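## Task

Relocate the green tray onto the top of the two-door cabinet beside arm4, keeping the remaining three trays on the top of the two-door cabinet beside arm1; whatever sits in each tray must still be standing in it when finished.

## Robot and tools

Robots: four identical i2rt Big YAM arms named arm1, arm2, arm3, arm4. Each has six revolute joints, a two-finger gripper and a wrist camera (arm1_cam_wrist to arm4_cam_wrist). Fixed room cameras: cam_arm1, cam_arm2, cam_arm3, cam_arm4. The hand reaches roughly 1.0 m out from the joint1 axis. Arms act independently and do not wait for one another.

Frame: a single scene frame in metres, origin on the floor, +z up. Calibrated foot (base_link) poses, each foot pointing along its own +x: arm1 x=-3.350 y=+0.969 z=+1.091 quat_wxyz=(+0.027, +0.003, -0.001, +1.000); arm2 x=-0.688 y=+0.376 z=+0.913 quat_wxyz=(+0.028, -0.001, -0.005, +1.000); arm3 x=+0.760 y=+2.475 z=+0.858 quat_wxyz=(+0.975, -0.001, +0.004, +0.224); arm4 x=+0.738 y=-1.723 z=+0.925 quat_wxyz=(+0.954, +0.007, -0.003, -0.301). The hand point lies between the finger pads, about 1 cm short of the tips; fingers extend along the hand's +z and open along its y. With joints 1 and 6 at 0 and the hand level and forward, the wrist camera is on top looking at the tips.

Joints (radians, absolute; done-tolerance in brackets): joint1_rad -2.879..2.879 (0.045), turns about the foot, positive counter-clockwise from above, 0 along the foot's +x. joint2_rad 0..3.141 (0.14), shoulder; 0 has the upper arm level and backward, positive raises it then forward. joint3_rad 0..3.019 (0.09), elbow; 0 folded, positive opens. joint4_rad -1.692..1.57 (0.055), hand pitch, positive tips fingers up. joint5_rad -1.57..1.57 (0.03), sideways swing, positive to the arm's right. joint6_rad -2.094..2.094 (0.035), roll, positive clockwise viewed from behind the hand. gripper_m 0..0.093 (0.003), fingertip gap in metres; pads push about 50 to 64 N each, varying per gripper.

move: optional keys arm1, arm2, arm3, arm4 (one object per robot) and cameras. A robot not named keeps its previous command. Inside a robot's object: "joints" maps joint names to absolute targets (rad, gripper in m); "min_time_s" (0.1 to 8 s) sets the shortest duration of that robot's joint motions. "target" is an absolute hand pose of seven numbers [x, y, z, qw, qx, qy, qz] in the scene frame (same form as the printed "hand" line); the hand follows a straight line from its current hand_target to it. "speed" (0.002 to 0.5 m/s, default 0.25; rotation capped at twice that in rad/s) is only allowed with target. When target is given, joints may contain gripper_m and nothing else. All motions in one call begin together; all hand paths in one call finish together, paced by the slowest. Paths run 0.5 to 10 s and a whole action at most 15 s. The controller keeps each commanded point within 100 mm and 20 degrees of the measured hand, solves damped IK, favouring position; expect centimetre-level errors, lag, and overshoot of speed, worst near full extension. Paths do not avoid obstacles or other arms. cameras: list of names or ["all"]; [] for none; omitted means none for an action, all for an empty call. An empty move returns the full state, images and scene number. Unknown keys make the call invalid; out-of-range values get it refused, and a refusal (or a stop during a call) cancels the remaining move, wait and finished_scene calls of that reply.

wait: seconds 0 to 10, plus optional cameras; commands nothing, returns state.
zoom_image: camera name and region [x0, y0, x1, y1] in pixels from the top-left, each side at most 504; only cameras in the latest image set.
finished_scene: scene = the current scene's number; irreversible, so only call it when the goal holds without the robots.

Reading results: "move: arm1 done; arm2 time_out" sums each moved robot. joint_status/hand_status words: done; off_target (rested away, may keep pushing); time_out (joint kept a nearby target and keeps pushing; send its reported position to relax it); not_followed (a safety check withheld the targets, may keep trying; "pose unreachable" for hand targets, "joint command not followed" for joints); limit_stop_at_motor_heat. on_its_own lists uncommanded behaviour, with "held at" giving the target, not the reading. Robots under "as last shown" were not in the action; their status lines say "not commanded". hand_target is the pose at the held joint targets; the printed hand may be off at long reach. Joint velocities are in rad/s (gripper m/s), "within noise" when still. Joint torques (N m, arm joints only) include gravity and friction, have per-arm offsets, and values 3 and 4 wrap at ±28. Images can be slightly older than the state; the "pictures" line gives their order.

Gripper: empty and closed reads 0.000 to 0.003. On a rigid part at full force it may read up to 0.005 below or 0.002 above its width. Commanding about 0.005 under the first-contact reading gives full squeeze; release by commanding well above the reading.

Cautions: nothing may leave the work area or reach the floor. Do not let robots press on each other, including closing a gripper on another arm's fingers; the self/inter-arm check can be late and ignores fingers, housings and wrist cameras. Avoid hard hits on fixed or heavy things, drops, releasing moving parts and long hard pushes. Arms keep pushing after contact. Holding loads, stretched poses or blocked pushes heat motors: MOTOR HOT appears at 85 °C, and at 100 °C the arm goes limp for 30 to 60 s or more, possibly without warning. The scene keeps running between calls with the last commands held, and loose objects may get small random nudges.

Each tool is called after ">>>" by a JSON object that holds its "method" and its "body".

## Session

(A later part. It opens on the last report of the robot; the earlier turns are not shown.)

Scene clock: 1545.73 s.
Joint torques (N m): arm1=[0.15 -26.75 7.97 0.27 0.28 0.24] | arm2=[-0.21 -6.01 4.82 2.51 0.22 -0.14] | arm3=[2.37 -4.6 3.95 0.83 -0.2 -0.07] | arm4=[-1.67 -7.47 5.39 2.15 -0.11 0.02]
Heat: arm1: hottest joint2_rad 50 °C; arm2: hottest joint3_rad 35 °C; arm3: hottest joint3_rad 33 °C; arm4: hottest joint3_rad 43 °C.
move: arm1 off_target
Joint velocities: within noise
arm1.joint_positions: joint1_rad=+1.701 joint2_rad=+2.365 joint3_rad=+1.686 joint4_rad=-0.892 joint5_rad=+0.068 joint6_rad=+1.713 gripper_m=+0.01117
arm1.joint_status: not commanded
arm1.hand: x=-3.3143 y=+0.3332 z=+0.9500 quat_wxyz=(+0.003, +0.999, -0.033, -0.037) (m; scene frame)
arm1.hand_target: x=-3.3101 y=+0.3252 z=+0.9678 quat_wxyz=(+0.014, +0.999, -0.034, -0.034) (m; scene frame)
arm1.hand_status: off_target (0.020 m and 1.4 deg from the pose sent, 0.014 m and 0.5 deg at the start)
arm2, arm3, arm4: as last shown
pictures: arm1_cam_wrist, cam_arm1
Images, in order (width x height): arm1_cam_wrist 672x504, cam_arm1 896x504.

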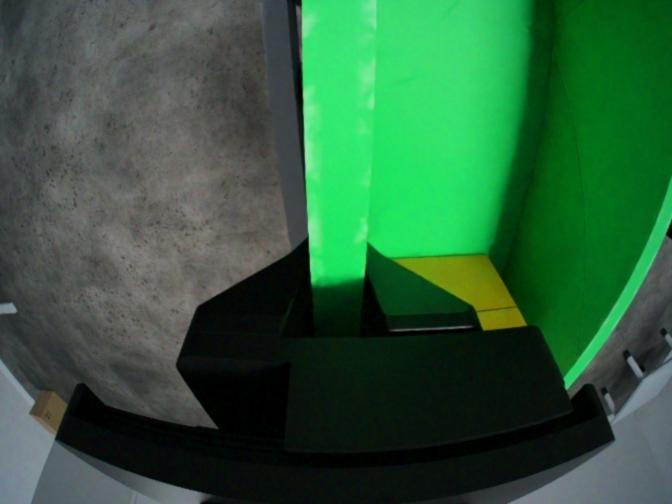

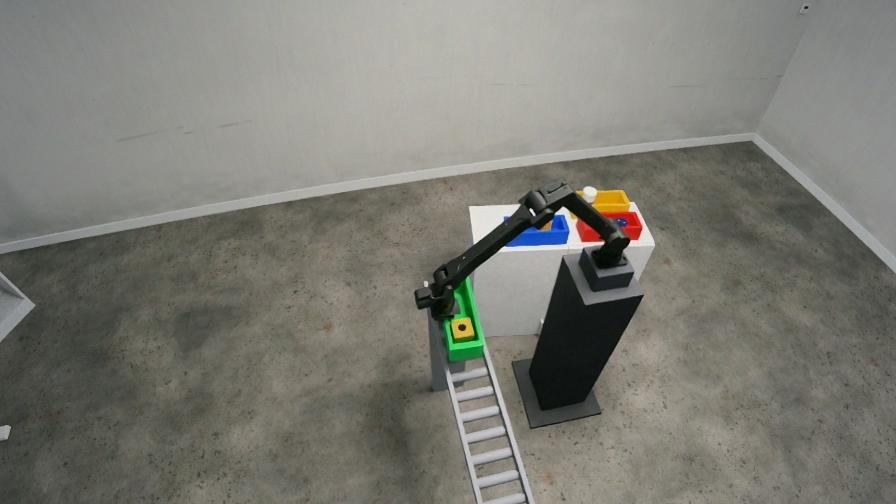

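>>> {"method": "move", "body": {"arm1": {"target": [-3.31, 0.312, 0.988, 0.0176, 0.9992, -0.0038, -0.0348], "speed": 0.05}, "cameras": ["cam_arm1", "arm1_cam_wrist"]}}

>>> {"method": "zoom_image", "body": {"camera": "cam_arm1", "region": [430, 320, 500, 390]}}

>>> {"method": "zoom_image", "body": {"camera": "cam_arm1", "region": [420, 260, 520, 360]}}

>>> {"method": "zoom_image", "body": {"camera": "arm1_cam_wrist", "region": [220, 0, 400, 250]}}

Scene clock: 1698.67 s.
Joint torques (N m): arm1=[-0.09 -27.52 11.66 -0.17 0.32 -0.05] | arm2=[0.56 -5.95 4.97 2.71 0.22 -0.06] | arm3=[2.37 -4.54 3.93 0.85 -0.19 -0.07] | arm4=[-1.73 -7.06 5.45 2.19 -0.11 0.02]
Heat: arm1: hottest joint2_rad 49 °C; arm2: hottest joint3_rad 34 °C; arm3: hottest joint3_rad 33 °C; arm4: hottest joint3_rad 42 °C.
move: arm1 off_target
Joint velocities: within noise
arm1.joint_positions: joint1_rad=+1.701 joint2_rad=+2.365 joint3_rad=+1.686 joint4_rad=-0.928 joint5_rad=+0.068 joint6_rad=+1.679 gripper_m=+0.01117
arm1.joint_status: not commanded
arm1.hand: x=-3.3150 y=+0.3419 z=+0.9502 quat_wxyz=(-0.016, +0.999, -0.015, -0.039) (m; scene frame)
arm1.hand_target: x=-3.3101 y=+0.3138 z=+0.9884 quat_wxyz=(+0.018, +0.999, -0.004, -0.035) (m; scene frame)
arm1.hand_status: off_target (0.048 m and 4.0 deg from the pose sent, 0.044 m and 3.8 deg at the start)
arm2, arm3, arm4: as last shown
pictures: arm1_cam_wrist, cam_arm1
Images, in order (width x height): arm1_cam_wrist 672x504, cam_arm1 896x504.

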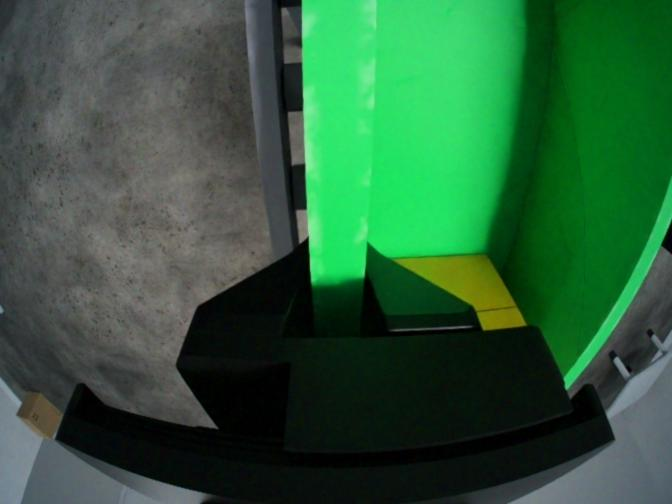

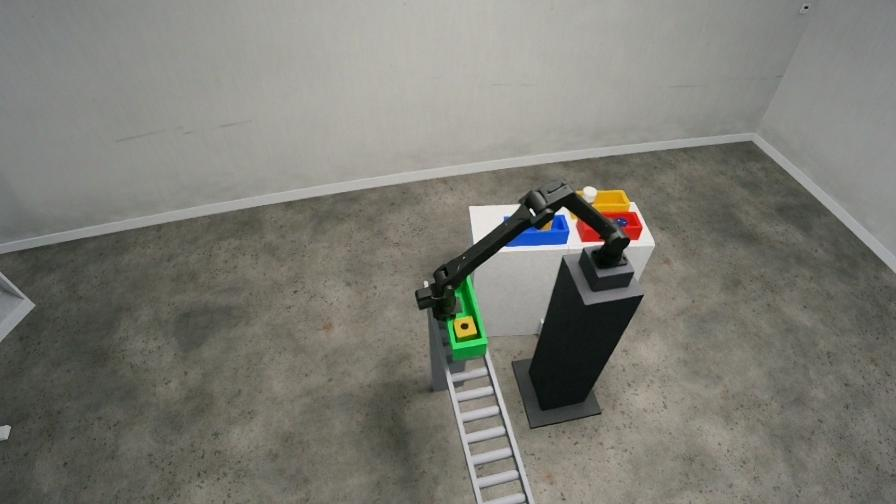

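Scaled by 7.200 from the camera's 896x504 image, which has a finer 1280x720 frame.

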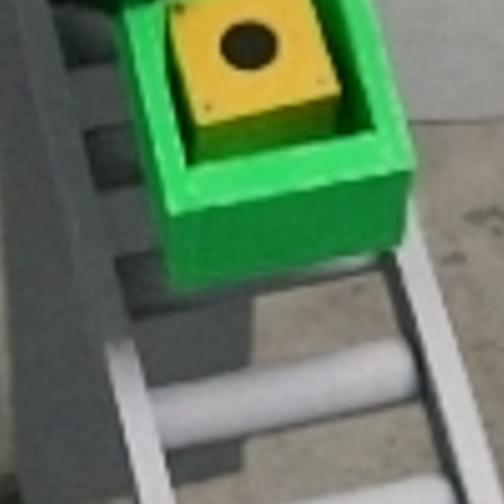

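Scaled by 5.040 from the camera's 896x504 image, which has a finer 1280x720 frame.

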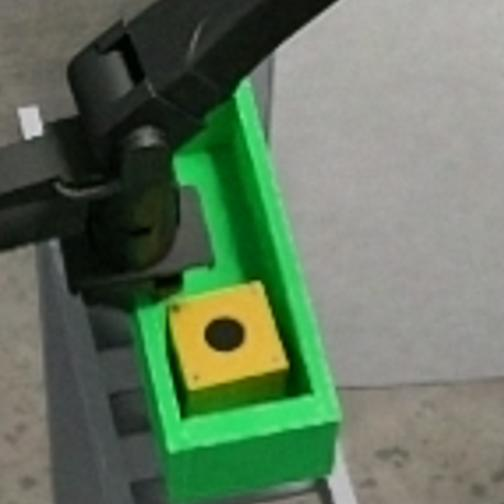

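Scaled by 2.016 from the camera's 672x504 image, which has a finer 960x720 frame.

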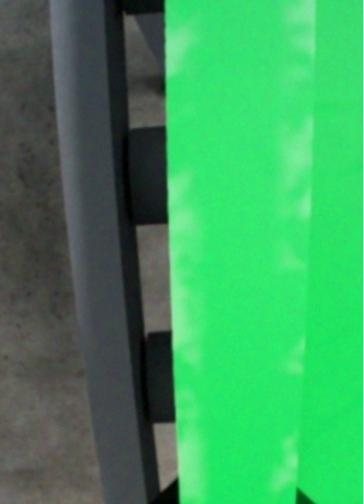

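>>> {"method": "move", "body": {"arm1": {"target": [-3.31, 0.309, 1.005, 0.0176, 0.9992, 0.002, -0.0348], "speed": 0.06}, "cameras": ["cam_arm1", "arm1_cam_wrist"]}}

>>> {"method": "zoom_image", "body": {"camera": "cam_arm1", "region": [430, 320, 500, 390]}}

>>> {"method": "zoom_image", "body": {"camera": "arm1_cam_wrist", "region": [220, 0, 400, 250]}}

Scene clock: 1745.43 s.
Joint torques (N m): arm1=[-0.26 -28.45 12.01 -0.17 0.33 -0.04] | arm2=[0.38 -6.83 4.98 2.17 0.24 -0.08] | arm3=[2.26 -4.72 3.97 0.81 -0.19 -0.08] | arm4=[-1.61 -7.36 5.34 2.25 -0.11 0.02]
Heat: arm1: hottest joint2_rad 50 °C; arm2: hottest joint3_rad 34 °C; arm3: hottest joint3_rad 32 °C; arm4: hottest joint3_rad 42 °C.
move: arm1 off_target
Joint velocities: within noise
arm1.joint_positions: joint1_rad=+1.701 joint2_rad=+2.360 joint3_rad=+1.695 joint4_rad=-0.959 joint5_rad=+0.068 joint6_rad=+1.667 gripper_m=+0.01117
arm1.joint_status: not commanded
arm1.hand: x=-3.3151 y=+0.3443 z=+0.9558 quat_wxyz=(-0.025, +0.999, -0.009, -0.039) (m; scene frame)
arm1.hand_target: x=-3.3102 y=+0.3116 z=+1.0053 quat_wxyz=(+0.018, +0.999, +0.002, -0.035) (m; scene frame)
arm1.hand_status: off_target (0.061 m and 5.0 deg from the pose sent, 0.064 m and 4.3 deg at the start)
arm2, arm3, arm4: as last shown
pictures: arm1_cam_wrist, cam_arm1
Images, in order (width x height): arm1_cam_wrist 672x504, cam_arm1 896x504.

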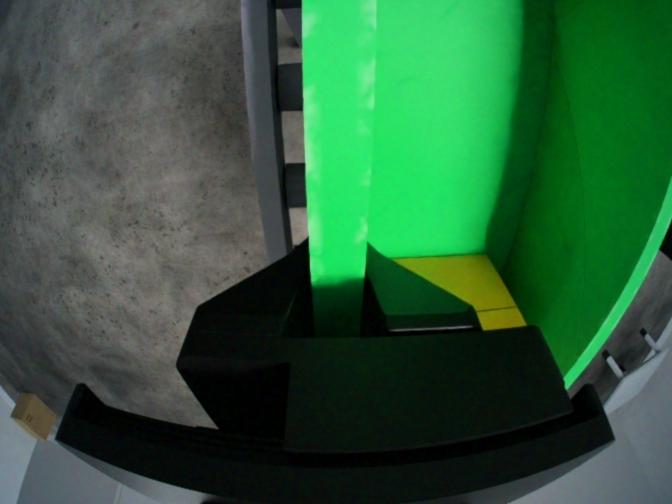

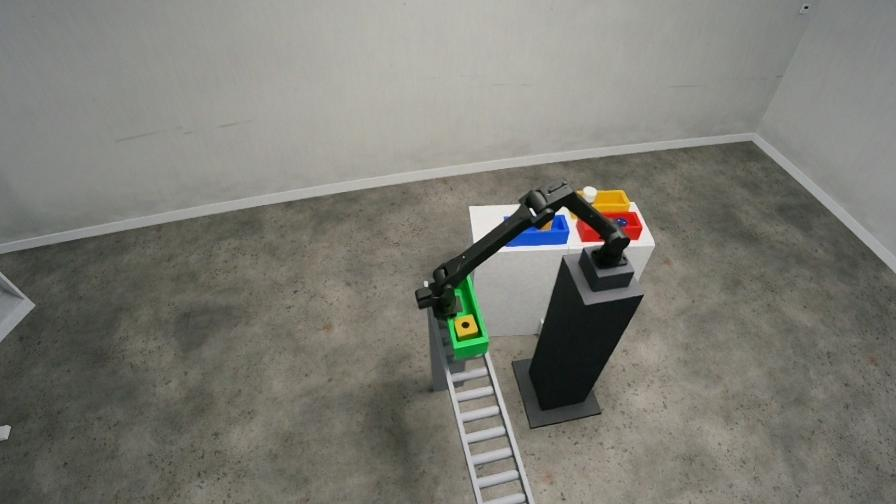

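Scaled by 7.200 from the camera's 896x504 image, which has a finer 1280x720 frame.

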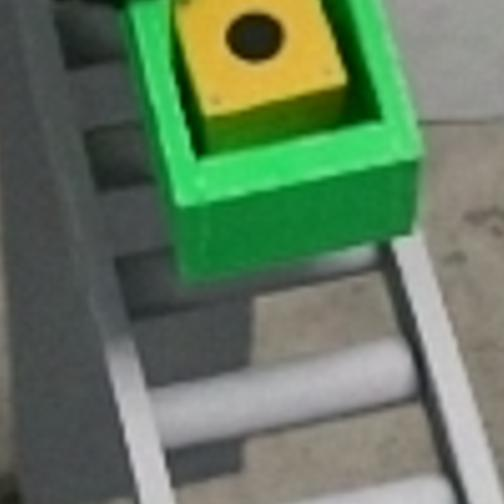

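Scaled by 2.016 from the camera's 672x504 image, which has a finer 960x720 frame.

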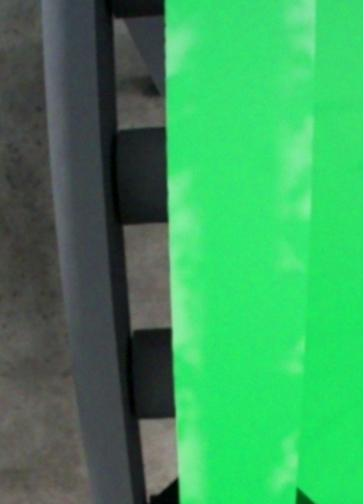

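>>> {"method": "move", "body": {"arm1": {"target": [-3.31, 0.3, 1.03, 0.0176, 0.9992, 0.002, -0.0348], "speed": 0.06}, "cameras": ["cam_arm1", "arm1_cam_wrist"]}}

>>> {"method": "zoom_image", "body": {"camera": "cam_arm1", "region": [430, 320, 500, 390]}}

>>> {"method": "zoom_image", "body": {"camera": "arm1_cam_wrist", "region": [220, 0, 400, 250]}}

Scene clock: 1762.97 s.
Joint torques (N m): arm1=[-0.09 -28.45 12.6 -0.21 0.32 -0.04] | arm2=[-0.26 -5.95 4.97 2.44 0.28 -0.09] | arm3=[2.32 -4.6 3.95 0.83 -0.19 -0.08] | arm4=[-1.85 -7.53 5.38 2.19 -0.1 0.03]
Heat: arm1: hottest joint2_rad 51 °C; arm2: hottest joint3_rad 34 °C; arm3: hottest joint3_rad 32 °C; arm4: hottest joint3_rad 42 °C.
move: arm1 off_target
Joint velocities: within noise
arm1.joint_positions: joint1_rad=+1.701 joint2_rad=+2.340 joint3_rad=+1.744 joint4_rad=-1.023 joint5_rad=+0.068 joint6_rad=+1.665 gripper_m=+0.01117
arm1.joint_status: not commanded
arm1.hand: x=-3.3140 y=+0.3318 z=+0.9834 quat_wxyz=(-0.022, +0.999, -0.008, -0.039) (m; scene frame)
arm1.hand_target: x=-3.3102 y=+0.3023 z=+1.0306 quat_wxyz=(+0.018, +0.999, +0.002, -0.035) (m; scene frame)
arm1.hand_status: off_target (0.057 m and 4.7 deg from the pose sent, 0.086 m and 5.0 deg at the start)
arm2, arm3, arm4: as last shown
pictures: arm1_cam_wrist, cam_arm1
Images, in order (width x height): arm1_cam_wrist 672x504, cam_arm1 896x504.

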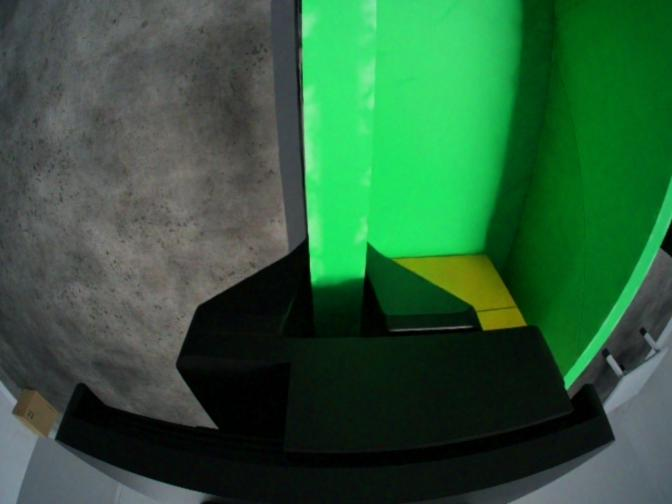

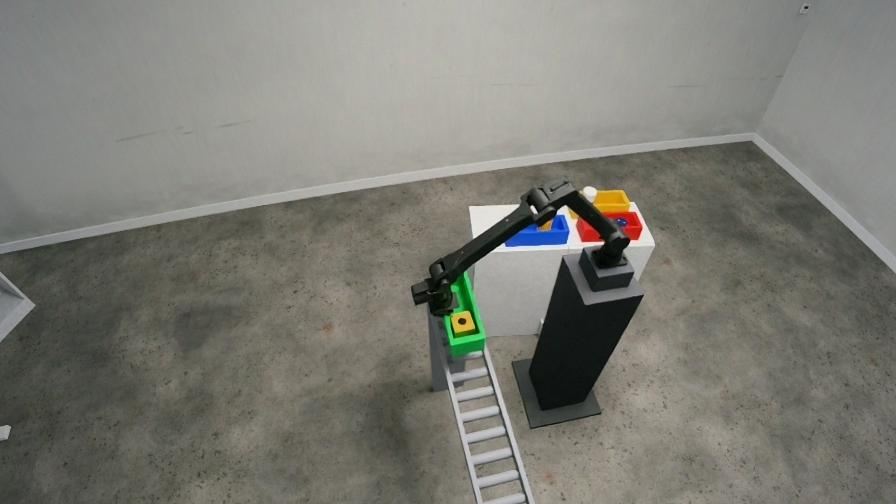

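Scaled by 7.200 from the camera's 896x504 image, which has a finer 1280x720 frame.

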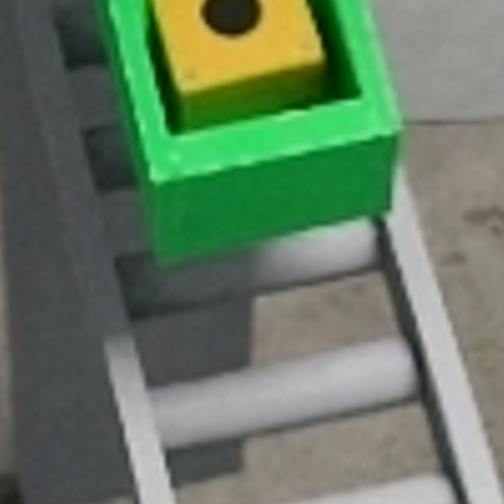

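Scaled by 2.016 from the camera's 672x504 image, which has a finer 960x720 frame.

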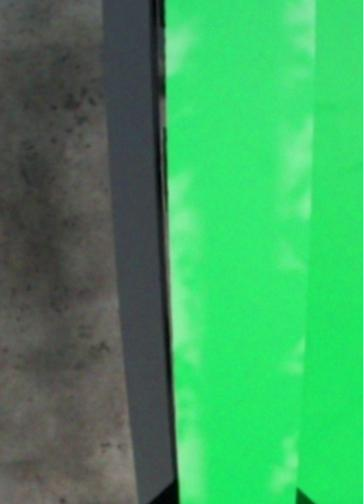

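>>> {"method": "move", "body": {"arm1": {"target": [-3.31, 0.306, 1.0, 0.0302, 0.9989, 0.0098, -0.0352], "speed": 0.06}, "cameras": ["cam_arm1", "arm1_cam_wrist"]}}

>>> {"method": "zoom_image", "body": {"camera": "cam_arm1", "region": [430, 320, 500, 390]}}

>>> {"method": "zoom_image", "body": {"camera": "arm1_cam_wrist", "region": [220, 0, 400, 250]}}

Scene clock: 1820.43 s.
Joint torques (N m): arm1=[0.09 -27.11 8.58 0.84 0.34 -0.03] | arm2=[-0.38 -6.65 4.71 2.65 0.31 -0.11] | arm3=[2.37 -4.66 3.95 0.81 -0.19 -0.07] | arm4=[-1.73 -7.47 5.33 2.17 -0.11 0.01]
Heat: arm1: hottest joint2_rad 60 °C; arm2: hottest joint3_rad 34 °C; arm3: hottest joint3_rad 32 °C; arm4: hottest joint3_rad 42 °C.
move: arm1 off_target
Joint velocities: within noise
arm1.joint_positions: joint1_rad=+1.701 joint2_rad=+2.340 joint3_rad=+1.732 joint4_rad=-0.948 joint5_rad=+0.070 joint6_rad=+1.649 gripper_m=+0.01117
arm1.joint_status: not commanded
arm1.hand: x=-3.3133 y=+0.3185 z=+0.9795 quat_wxyz=(+0.009, +0.999, -0.001, -0.037) (m; scene frame)
arm1.hand_target: x=-3.3101 y=+0.3064 z=+1.0001 quat_wxyz=(+0.030, +0.999, +0.010, -0.035) (m; scene frame)
arm1.hand_status: off_target (0.024 m and 2.7 deg from the pose sent, 0.031 m and 6.4 deg at the start)
arm2, arm3, arm4: as last shown
pictures: arm1_cam_wrist, cam_arm1
Images, in order (width x height): arm1_cam_wrist 672x504, cam_arm1 896x504.

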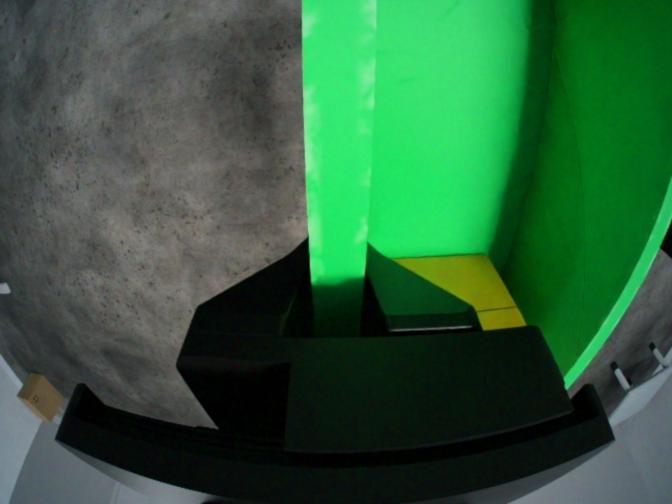

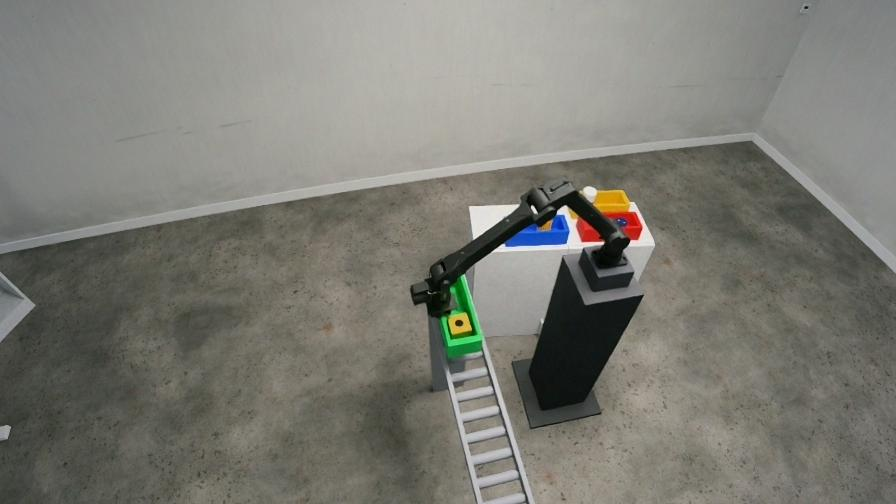

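Scaled by 7.200 from the camera's 896x504 image, which has a finer 1280x720 frame.

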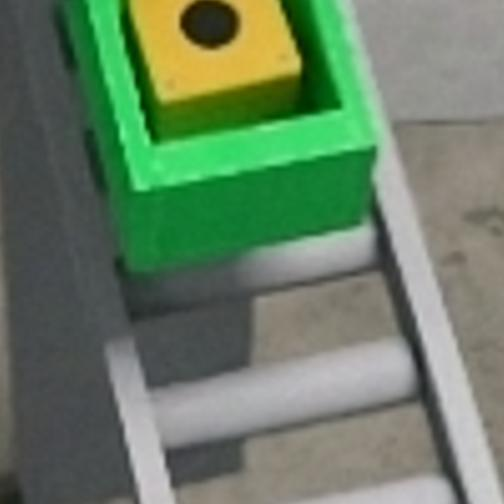

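Scaled by 2.016 from the camera's 672x504 image, which has a finer 960x720 frame.

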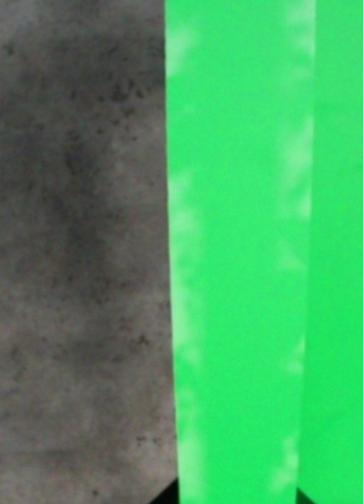

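>>> {"method": "move", "body": {"arm1": {"target": [-3.31, 0.311, 0.972, 0.0216, 0.9991, 0.0077, -0.035], "speed": 0.05}, "cameras": ["cam_arm1", "arm1_cam_wrist"]}}

>>> {"method": "zoom_image", "body": {"camera": "cam_arm1", "region": [430, 320, 500, 390]}}

>>> {"method": "zoom_image", "body": {"camera": "arm1_cam_wrist", "region": [220, 0, 400, 250]}}

Scene clock: 1848.13 s.
Joint torques (N m): arm1=[0.03 -26.75 8.47 0.8 0.28 0.04] | arm2=[-0.85 -6.12 4.9 2.73 0.3 -0.16] | arm3=[2.37 -4.6 3.93 0.83 -0.19 -0.08] | arm4=[-1.79 -7.53 5.31 2.28 -0.1 0.02]
Heat: arm1: hottest joint2_rad 59 °C; arm2: hottest joint3_rad 34 °C; arm3: hottest joint3_rad 32 °C; arm4: hottest joint3_rad 41 °C.
move: arm1 off_target
Joint velocities: within noise
arm1.joint_positions: joint1_rad=+1.701 joint2_rad=+2.376 joint3_rad=+1.725 joint4_rad=-0.918 joint5_rad=+0.070 joint6_rad=+1.649 gripper_m=+0.01117
arm1.joint_status: not commanded
arm1.hand: x=-3.3138 y=+0.3235 z=+0.9550 quat_wxyz=(+0.003, +0.999, -0.001, -0.038) (m; scene frame)
arm1.hand_target: x=-3.3101 y=+0.3113 z=+0.9721 quat_wxyz=(+0.022, +0.999, +0.008, -0.035) (m; scene frame)
arm1.hand_status: off_target (0.021 m and 2.4 deg from the pose sent, 0.011 m and 1.8 deg at the start)
arm2.joint_positions: joint1_rad=+0.310 joint2_rad=+1.504 joint3_rad=+2.884 joint4_rad=-1.221 joint5_rad=-0.003 joint6_rad=+0.015 gripper_m=+0.09396
arm2.joint_status: not commanded
arm2.hand: x=-1.0586 y=+0.2712 z=+1.8392 quat_wxyz=(+0.100, +0.645, +0.082, -0.753) (m; scene frame)
arm2.hand_target: x=-1.0495 y=+0.2781 z=+1.8507 quat_wxyz=(+0.092, +0.629, +0.081, -0.768) (m; scene frame)
arm2.hand_status: not commanded
arm3.joint_positions: joint1_rad=-0.010 joint2_rad=+1.492 joint3_rad=+2.877 joint4_rad=-0.213 joint5_rad=+0.004 joint6_rad=+0.016 gripper_m=+0.09396
arm3.joint_status: not commanded
arm3.hand: x=+0.9749 y=+2.5751 z=+1.9738 quat_wxyz=(-0.954, +0.041, -0.198, -0.222) (m; scene frame)
arm3.hand_target: x=+0.9654 y=+2.5738 z=+1.9772 quat_wxyz=(-0.957, +0.042, -0.184, -0.220) (m; scene frame)
arm3.hand_status: not commanded
arm4.joint_positions: joint1_rad=+0.010 joint2_rad=+1.501 joint3_rad=+2.878 joint4_rad=-1.220 joint5_rad=+0.004 joint6_rad=+0.003 gripper_m=+0.09396
arm4.joint_status: not commanded
arm4.hand: x=+1.0430 y=-1.9502 z=+1.8522 quat_wxyz=(-0.728, -0.200, -0.617, +0.221) (m; scene frame)
arm4.hand_target: x=+1.0325 y=-1.9466 z=+1.8642 quat_wxyz=(-0.740, -0.196, -0.601, +0.228) (m; scene frame)
arm4.hand_status: not commanded
pictures: arm1_cam_wrist, cam_arm1
Images, in order (width x height): arm1_cam_wrist 672x504, cam_arm1 896x504.

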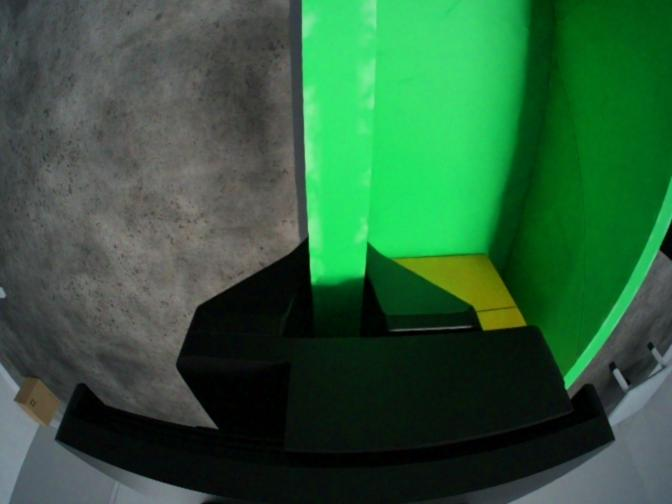

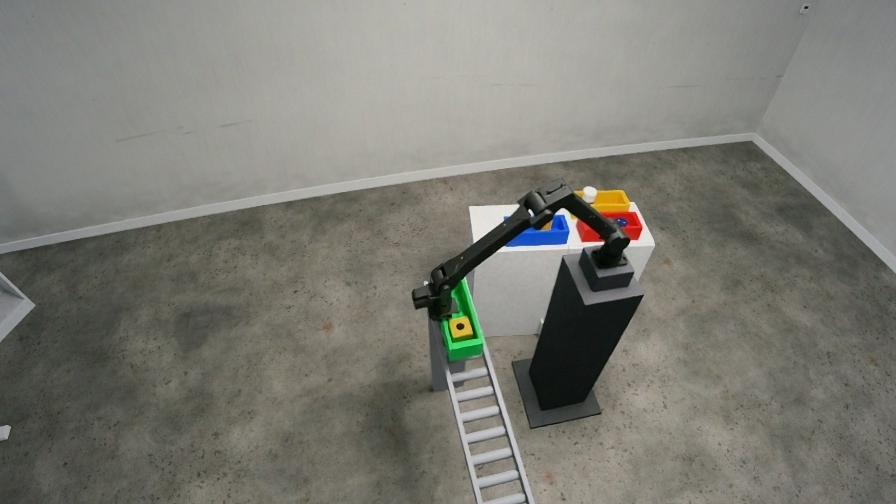

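Scaled by 7.200 from the camera's 896x504 image, which has a finer 1280x720 frame.

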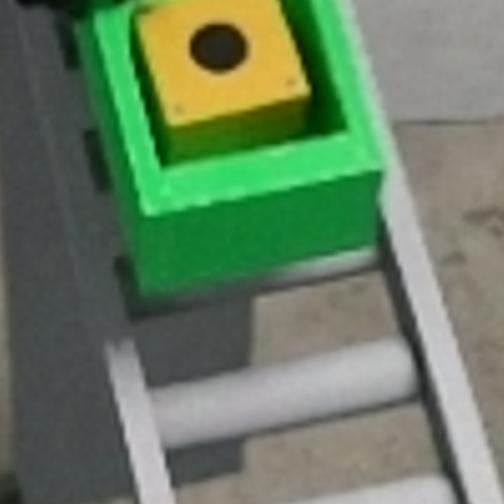

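Scaled by 2.016 from the camera's 672x504 image, which has a finer 960x720 frame.

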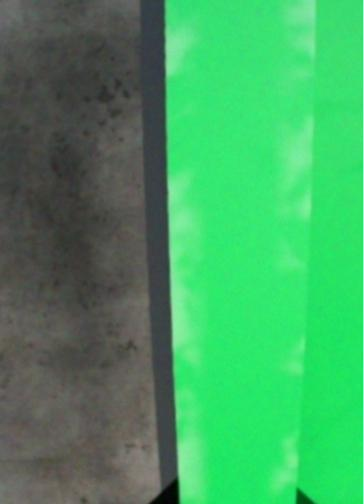

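>>> {"method": "move", "body": {"arm1": {"target": [-3.31, 0.314, 0.95, 0.01, 0.9993, 0.0135, -0.035], "speed": 0.05}, "cameras": ["cam_arm1", "arm1_cam_wrist"]}}

>>> {"method": "zoom_image", "body": {"camera": "cam_arm1", "region": [430, 320, 500, 390]}}

>>> {"method": "zoom_image", "body": {"camera": "arm1_cam_wrist", "region": [220, 0, 400, 250]}}

Scene clock: 1879.63 s.
Joint torques (N m): arm1=[0.03 -27.05 9.24 0.77 0.21 -0.03] | arm2=[-0.09 -5.95 4.98 2.58 0.27 -0.11] | arm3=[2.26 -4.66 3.95 0.8 -0.2 -0.07] | arm4=[-1.44 -7.53 5.35 2.15 -0.11 0.03]
Heat: arm1: hottest joint2_rad 56 °C; arm2: hottest joint3_rad 34 °C; arm3: hottest joint3_rad 32 °C; arm4: hottest joint3_rad 41 °C.
move: arm1 off_target
Joint velocities: within noise
arm1.joint_positions: joint1_rad=+1.701 joint2_rad=+2.418 joint3_rad=+1.725 joint4_rad=-0.912 joint5_rad=+0.070 joint6_rad=+1.644 gripper_m=+0.01117
arm1.joint_status: not commanded
arm1.hand: x=-3.3147 y=+0.3336 z=+0.9292 quat_wxyz=(-0.015, +0.999, +0.002, -0.039) (m; scene frame)
arm1.hand_target: x=-3.3101 y=+0.3147 z=+0.9504 quat_wxyz=(+0.010, +0.999, +0.014, -0.035) (m; scene frame)
arm1.hand_status: off_target (0.029 m and 3.2 deg from the pose sent, 0.011 m and 1.9 deg at the start)
arm2, arm3, arm4: as last shown
pictures: arm1_cam_wrist, cam_arm1
Images, in order (width x height): arm1_cam_wrist 672x504, cam_arm1 896x504.

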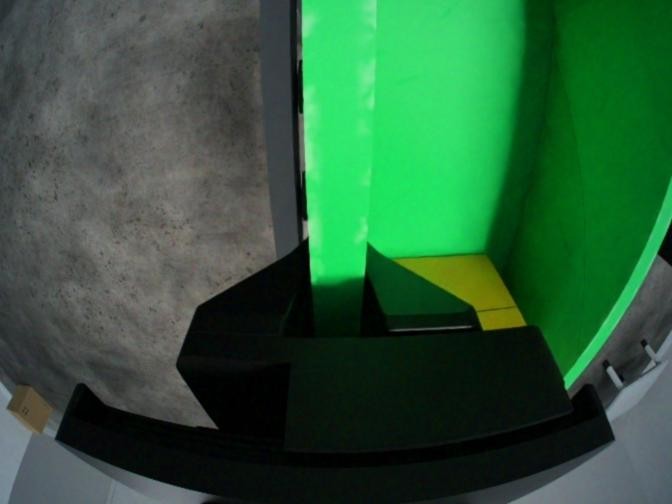

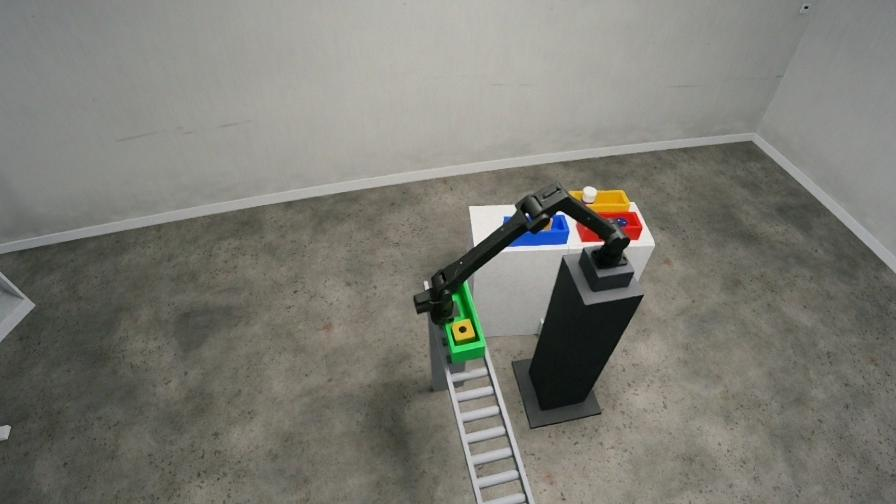

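Scaled by 7.200 from the camera's 896x504 image, which has a finer 1280x720 frame.

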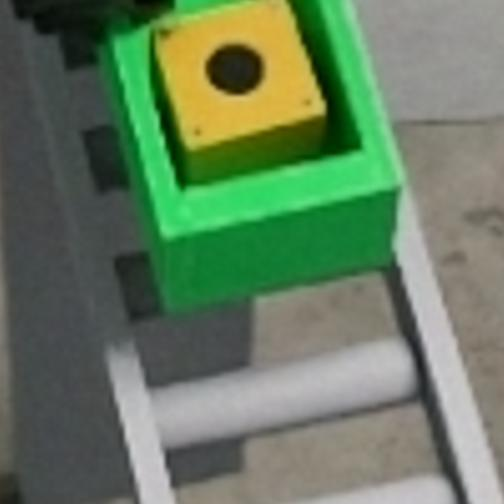

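Scaled by 2.016 from the camera's 672x504 image, which has a finer 960x720 frame.

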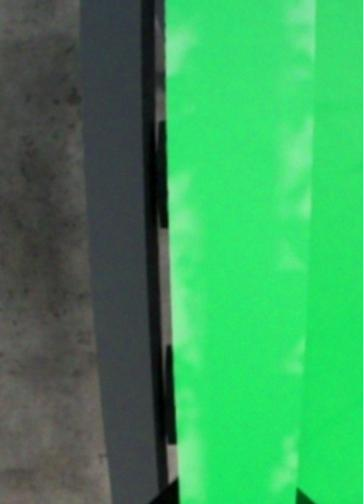

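>>> {"method": "move", "body": {"arm1": {"target": [-3.31, 0.309, 0.95, 0.0213, 0.9991, 0.0138, -0.0352], "speed": 0.05}, "cameras": ["cam_arm1", "arm1_cam_wrist"]}}

>>> {"method": "zoom_image", "body": {"camera": "cam_arm1", "region": [430, 320, 500, 390]}}

>>> {"method": "zoom_image", "body": {"camera": "arm1_cam_wrist", "region": [220, 0, 400, 250]}}

Scene clock: 1902.27 s.
Joint torques (N m): arm1=[-0.32 -26.81 9.07 0.79 0.29 -0.02] | arm2=[0.15 -6.42 4.92 2.47 0.23 -0.06] | arm3=[2.26 -4.72 3.95 0.84 -0.19 -0.07] | arm4=[-1.67 -7.3 5.31 2.17 -0.12 0.02]
Heat: arm1: hottest joint2_rad 54 °C; arm2: hottest joint3_rad 34 °C; arm3: hottest joint3_rad 32 °C; arm4: hottest joint3_rad 41 °C.
move: arm1 off_target
Joint velocities: within noise
arm1.joint_positions: joint1_rad=+1.701 joint2_rad=+2.418 joint3_rad=+1.725 joint4_rad=-0.888 joint5_rad=+0.070 joint6_rad=+1.643 gripper_m=+0.01117
arm1.joint_status: not commanded
arm1.hand: x=-3.3143 y=+0.3276 z=+0.9291 quat_wxyz=(-0.003, +0.999, +0.002, -0.038) (m; scene frame)
arm1.hand_target: x=-3.3101 y=+0.3096 z=+0.9504 quat_wxyz=(+0.021, +0.999, +0.014, -0.035) (m; scene frame)
arm1.hand_status: off_target (0.028 m and 3.1 deg from the pose sent, 0.033 m and 4.4 deg at the start)
arm2, arm3, arm4: as last shown
pictures: arm1_cam_wrist, cam_arm1
Images, in order (width x height): arm1_cam_wrist 672x504, cam_arm1 896x504.

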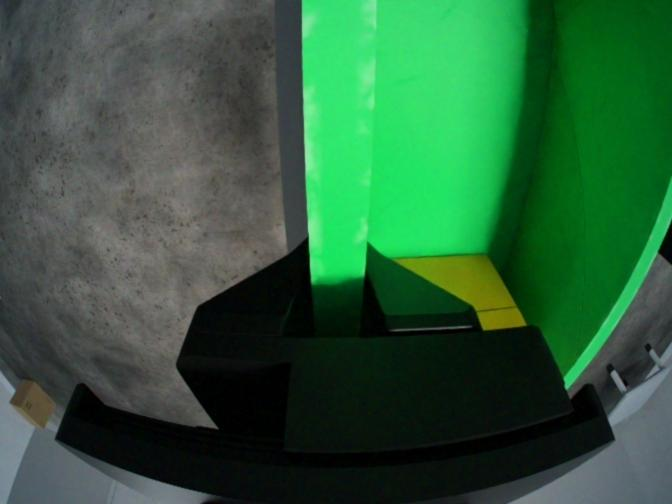

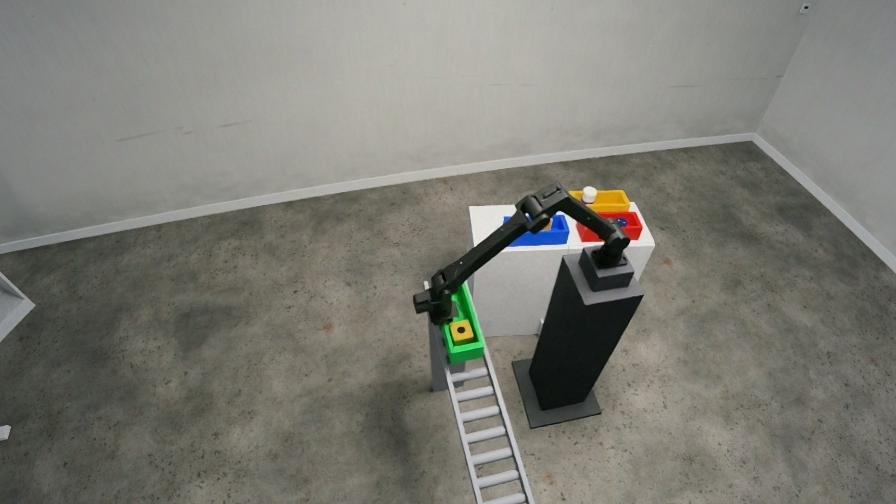

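Scaled by 7.200 from the camera's 896x504 image, which has a finer 1280x720 frame.

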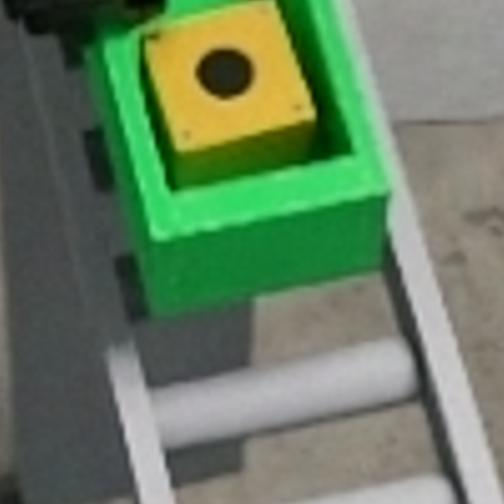

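Scaled by 2.016 from the camera's 672x504 image, which has a finer 960x720 frame.

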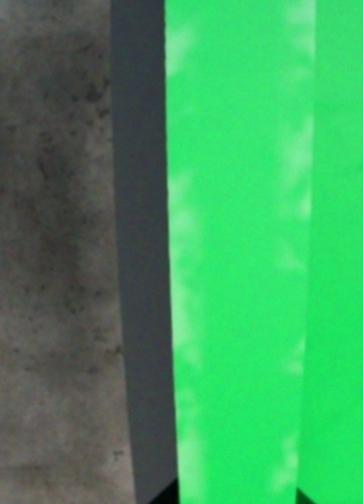

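>>> {"method": "move", "body": {"arm1": {"target": [-3.31, 0.301, 0.938, 0.0213, 0.9991, 0.0138, -0.0352], "speed": 0.05}, "cameras": ["cam_arm1", "arm1_cam_wrist"]}}

>>> {"method": "zoom_image", "body": {"camera": "cam_arm1", "region": [430, 320, 500, 390]}}

>>> {"method": "zoom_image", "body": {"camera": "arm1_cam_wrist", "region": [220, 0, 400, 250]}}

Scene clock: 1914.07 s.
Joint torques (N m): arm1=[-0.21 -26.64 11.6 0.85 0.3 -0.03] | arm2=[-0.32 -6.01 4.85 2.4 0.31 -0.13] | arm3=[2.32 -4.6 3.96 0.81 -0.19 -0.07] | arm4=[-1.55 -7.36 5.35 2.25 -0.11 0.02]
Heat: arm1: hottest joint2_rad 53 °C; arm2: hottest joint3_rad 34 °C; arm3: hottest joint3_rad 32 °C; arm4: hottest joint3_rad 41 °C.
move: arm1 off_target
Joint velocities: within noise
arm1.joint_positions: joint1_rad=+1.701 joint2_rad=+2.448 joint3_rad=+1.728 joint4_rad=-0.888 joint5_rad=+0.070 joint6_rad=+1.642 gripper_m=+0.01117
arm1.joint_status: not commanded
arm1.hand: x=-3.3149 y=+0.3352 z=+0.9114 quat_wxyz=(-0.016, +0.999, +0.003, -0.039) (m; scene frame)
arm1.hand_target: x=-3.3101 y=+0.3028 z=+0.9394 quat_wxyz=(+0.022, +0.999, +0.014, -0.036) (m; scene frame)
arm1.hand_status: off_target (0.044 m and 4.5 deg from the pose sent, 0.028 m and 3.1 deg at the start)
arm2, arm3, arm4: as last shown
pictures: arm1_cam_wrist, cam_arm1
Images, in order (width x height): arm1_cam_wrist 672x504, cam_arm1 896x504.

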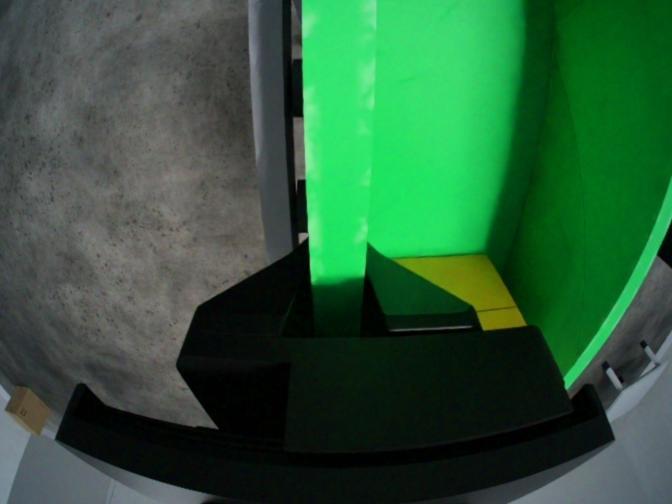

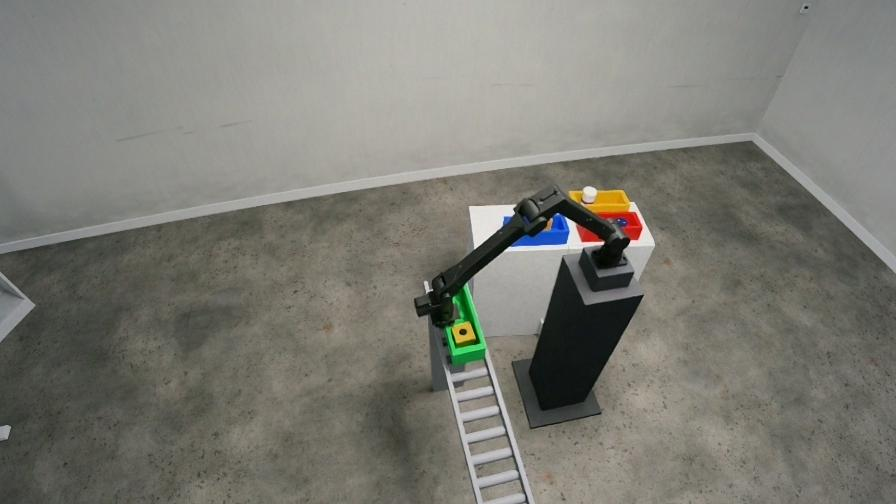

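Scaled by 7.200 from the camera's 896x504 image, which has a finer 1280x720 frame.

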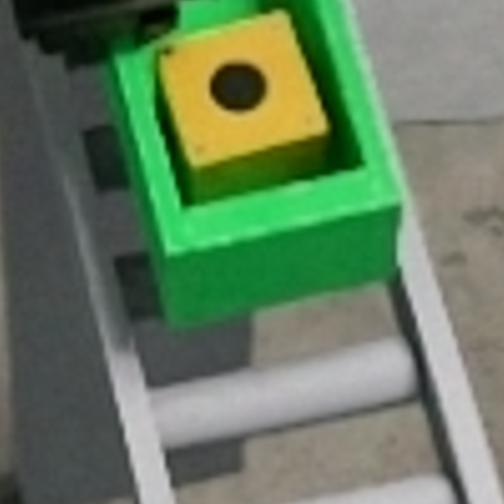

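Scaled by 2.016 from the camera's 672x504 image, which has a finer 960x720 frame.

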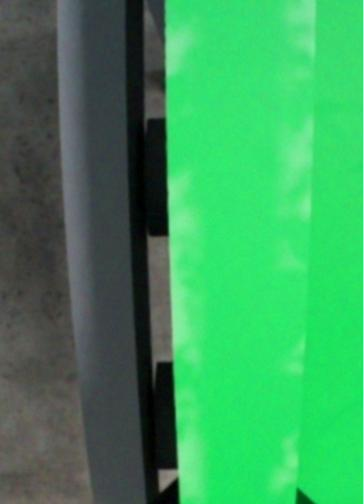

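>>> {"method": "move", "body": {"arm1": {"target": [-3.31, 0.286, 0.952, 0.0362, 0.9986, 0.0144, -0.0354], "speed": 0.06}, "cameras": ["cam_arm1", "arm1_cam_wrist"]}}

>>> {"method": "zoom_image", "body": {"camera": "cam_arm1", "region": [430, 320, 500, 390]}}

>>> {"method": "zoom_image", "body": {"camera": "arm1_cam_wrist", "region": [220, 0, 400, 250]}}

Scene clock: 2052.83 s.
Joint torques (N m): arm1=[-0.21 -27.28 12.04 0.47 0.35 -0.02] | arm2=[-0.15 -6.3 5.09 2.36 0.25 -0.09] | arm3=[2.37 -4.6 3.95 0.81 -0.2 -0.08] | arm4=[-1.67 -7.24 5.35 2.26 -0.11 0.03]
Heat: arm1: hottest joint2_rad 59 °C; arm2: hottest joint3_rad 33 °C; arm3: hottest joint3_rad 32 °C; arm4: hottest joint3_rad 41 °C.
move: arm1 off_target
Joint velocities: within noise
arm1.joint_positions: joint1_rad=+1.701 joint2_rad=+2.448 joint3_rad=+1.759 joint4_rad=-0.886 joint5_rad=+0.071 joint6_rad=+1.638 gripper_m=+0.01117
arm1.joint_status: not commanded
arm1.hand: x=-3.3138 y=+0.3193 z=+0.9202 quat_wxyz=(+0.000, +0.999, +0.004, -0.038) (m; scene frame)
arm1.hand_target: x=-3.3101 y=+0.2878 z=+0.9532 quat_wxyz=(+0.037, +0.999, +0.014, -0.036) (m; scene frame)
arm1.hand_status: off_target (0.046 m and 4.3 deg from the pose sent, 0.064 m and 6.2 deg at the start)
arm2, arm3, arm4: as last shown
pictures: arm1_cam_wrist, cam_arm1
Images, in order (width x height): arm1_cam_wrist 672x504, cam_arm1 896x504.

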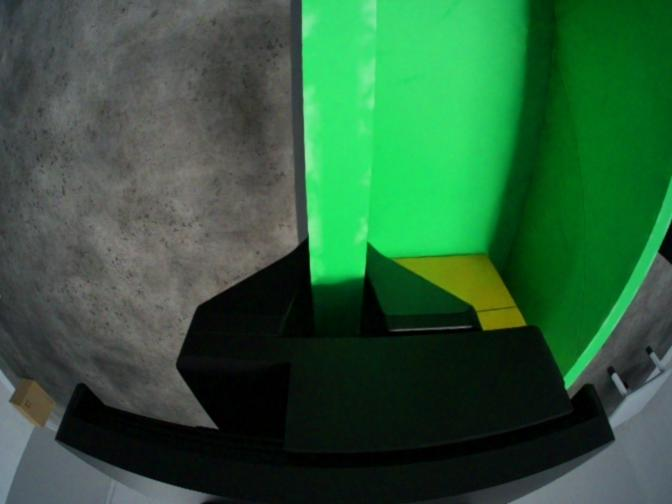

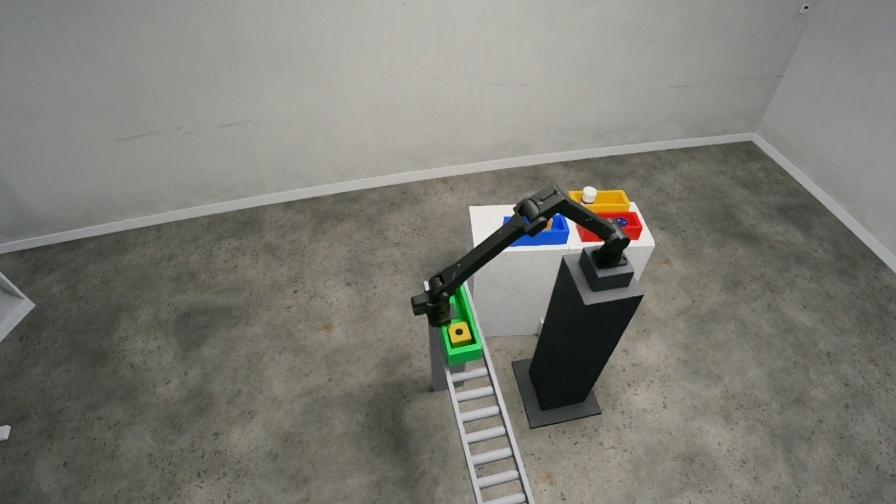

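Scaled by 7.200 from the camera's 896x504 image, which has a finer 1280x720 frame.

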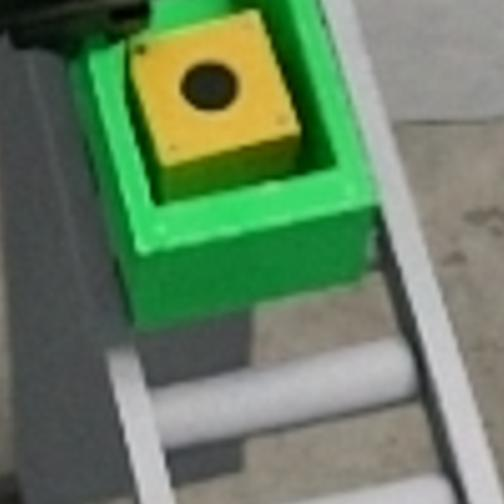

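Scaled by 2.016 from the camera's 672x504 image, which has a finer 960x720 frame.

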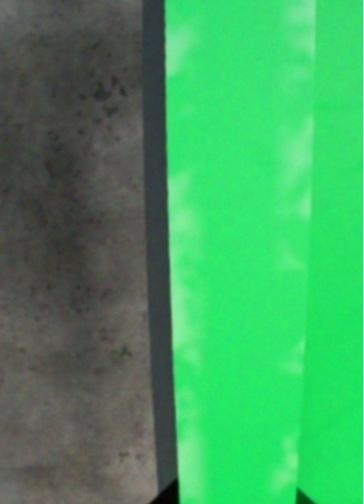

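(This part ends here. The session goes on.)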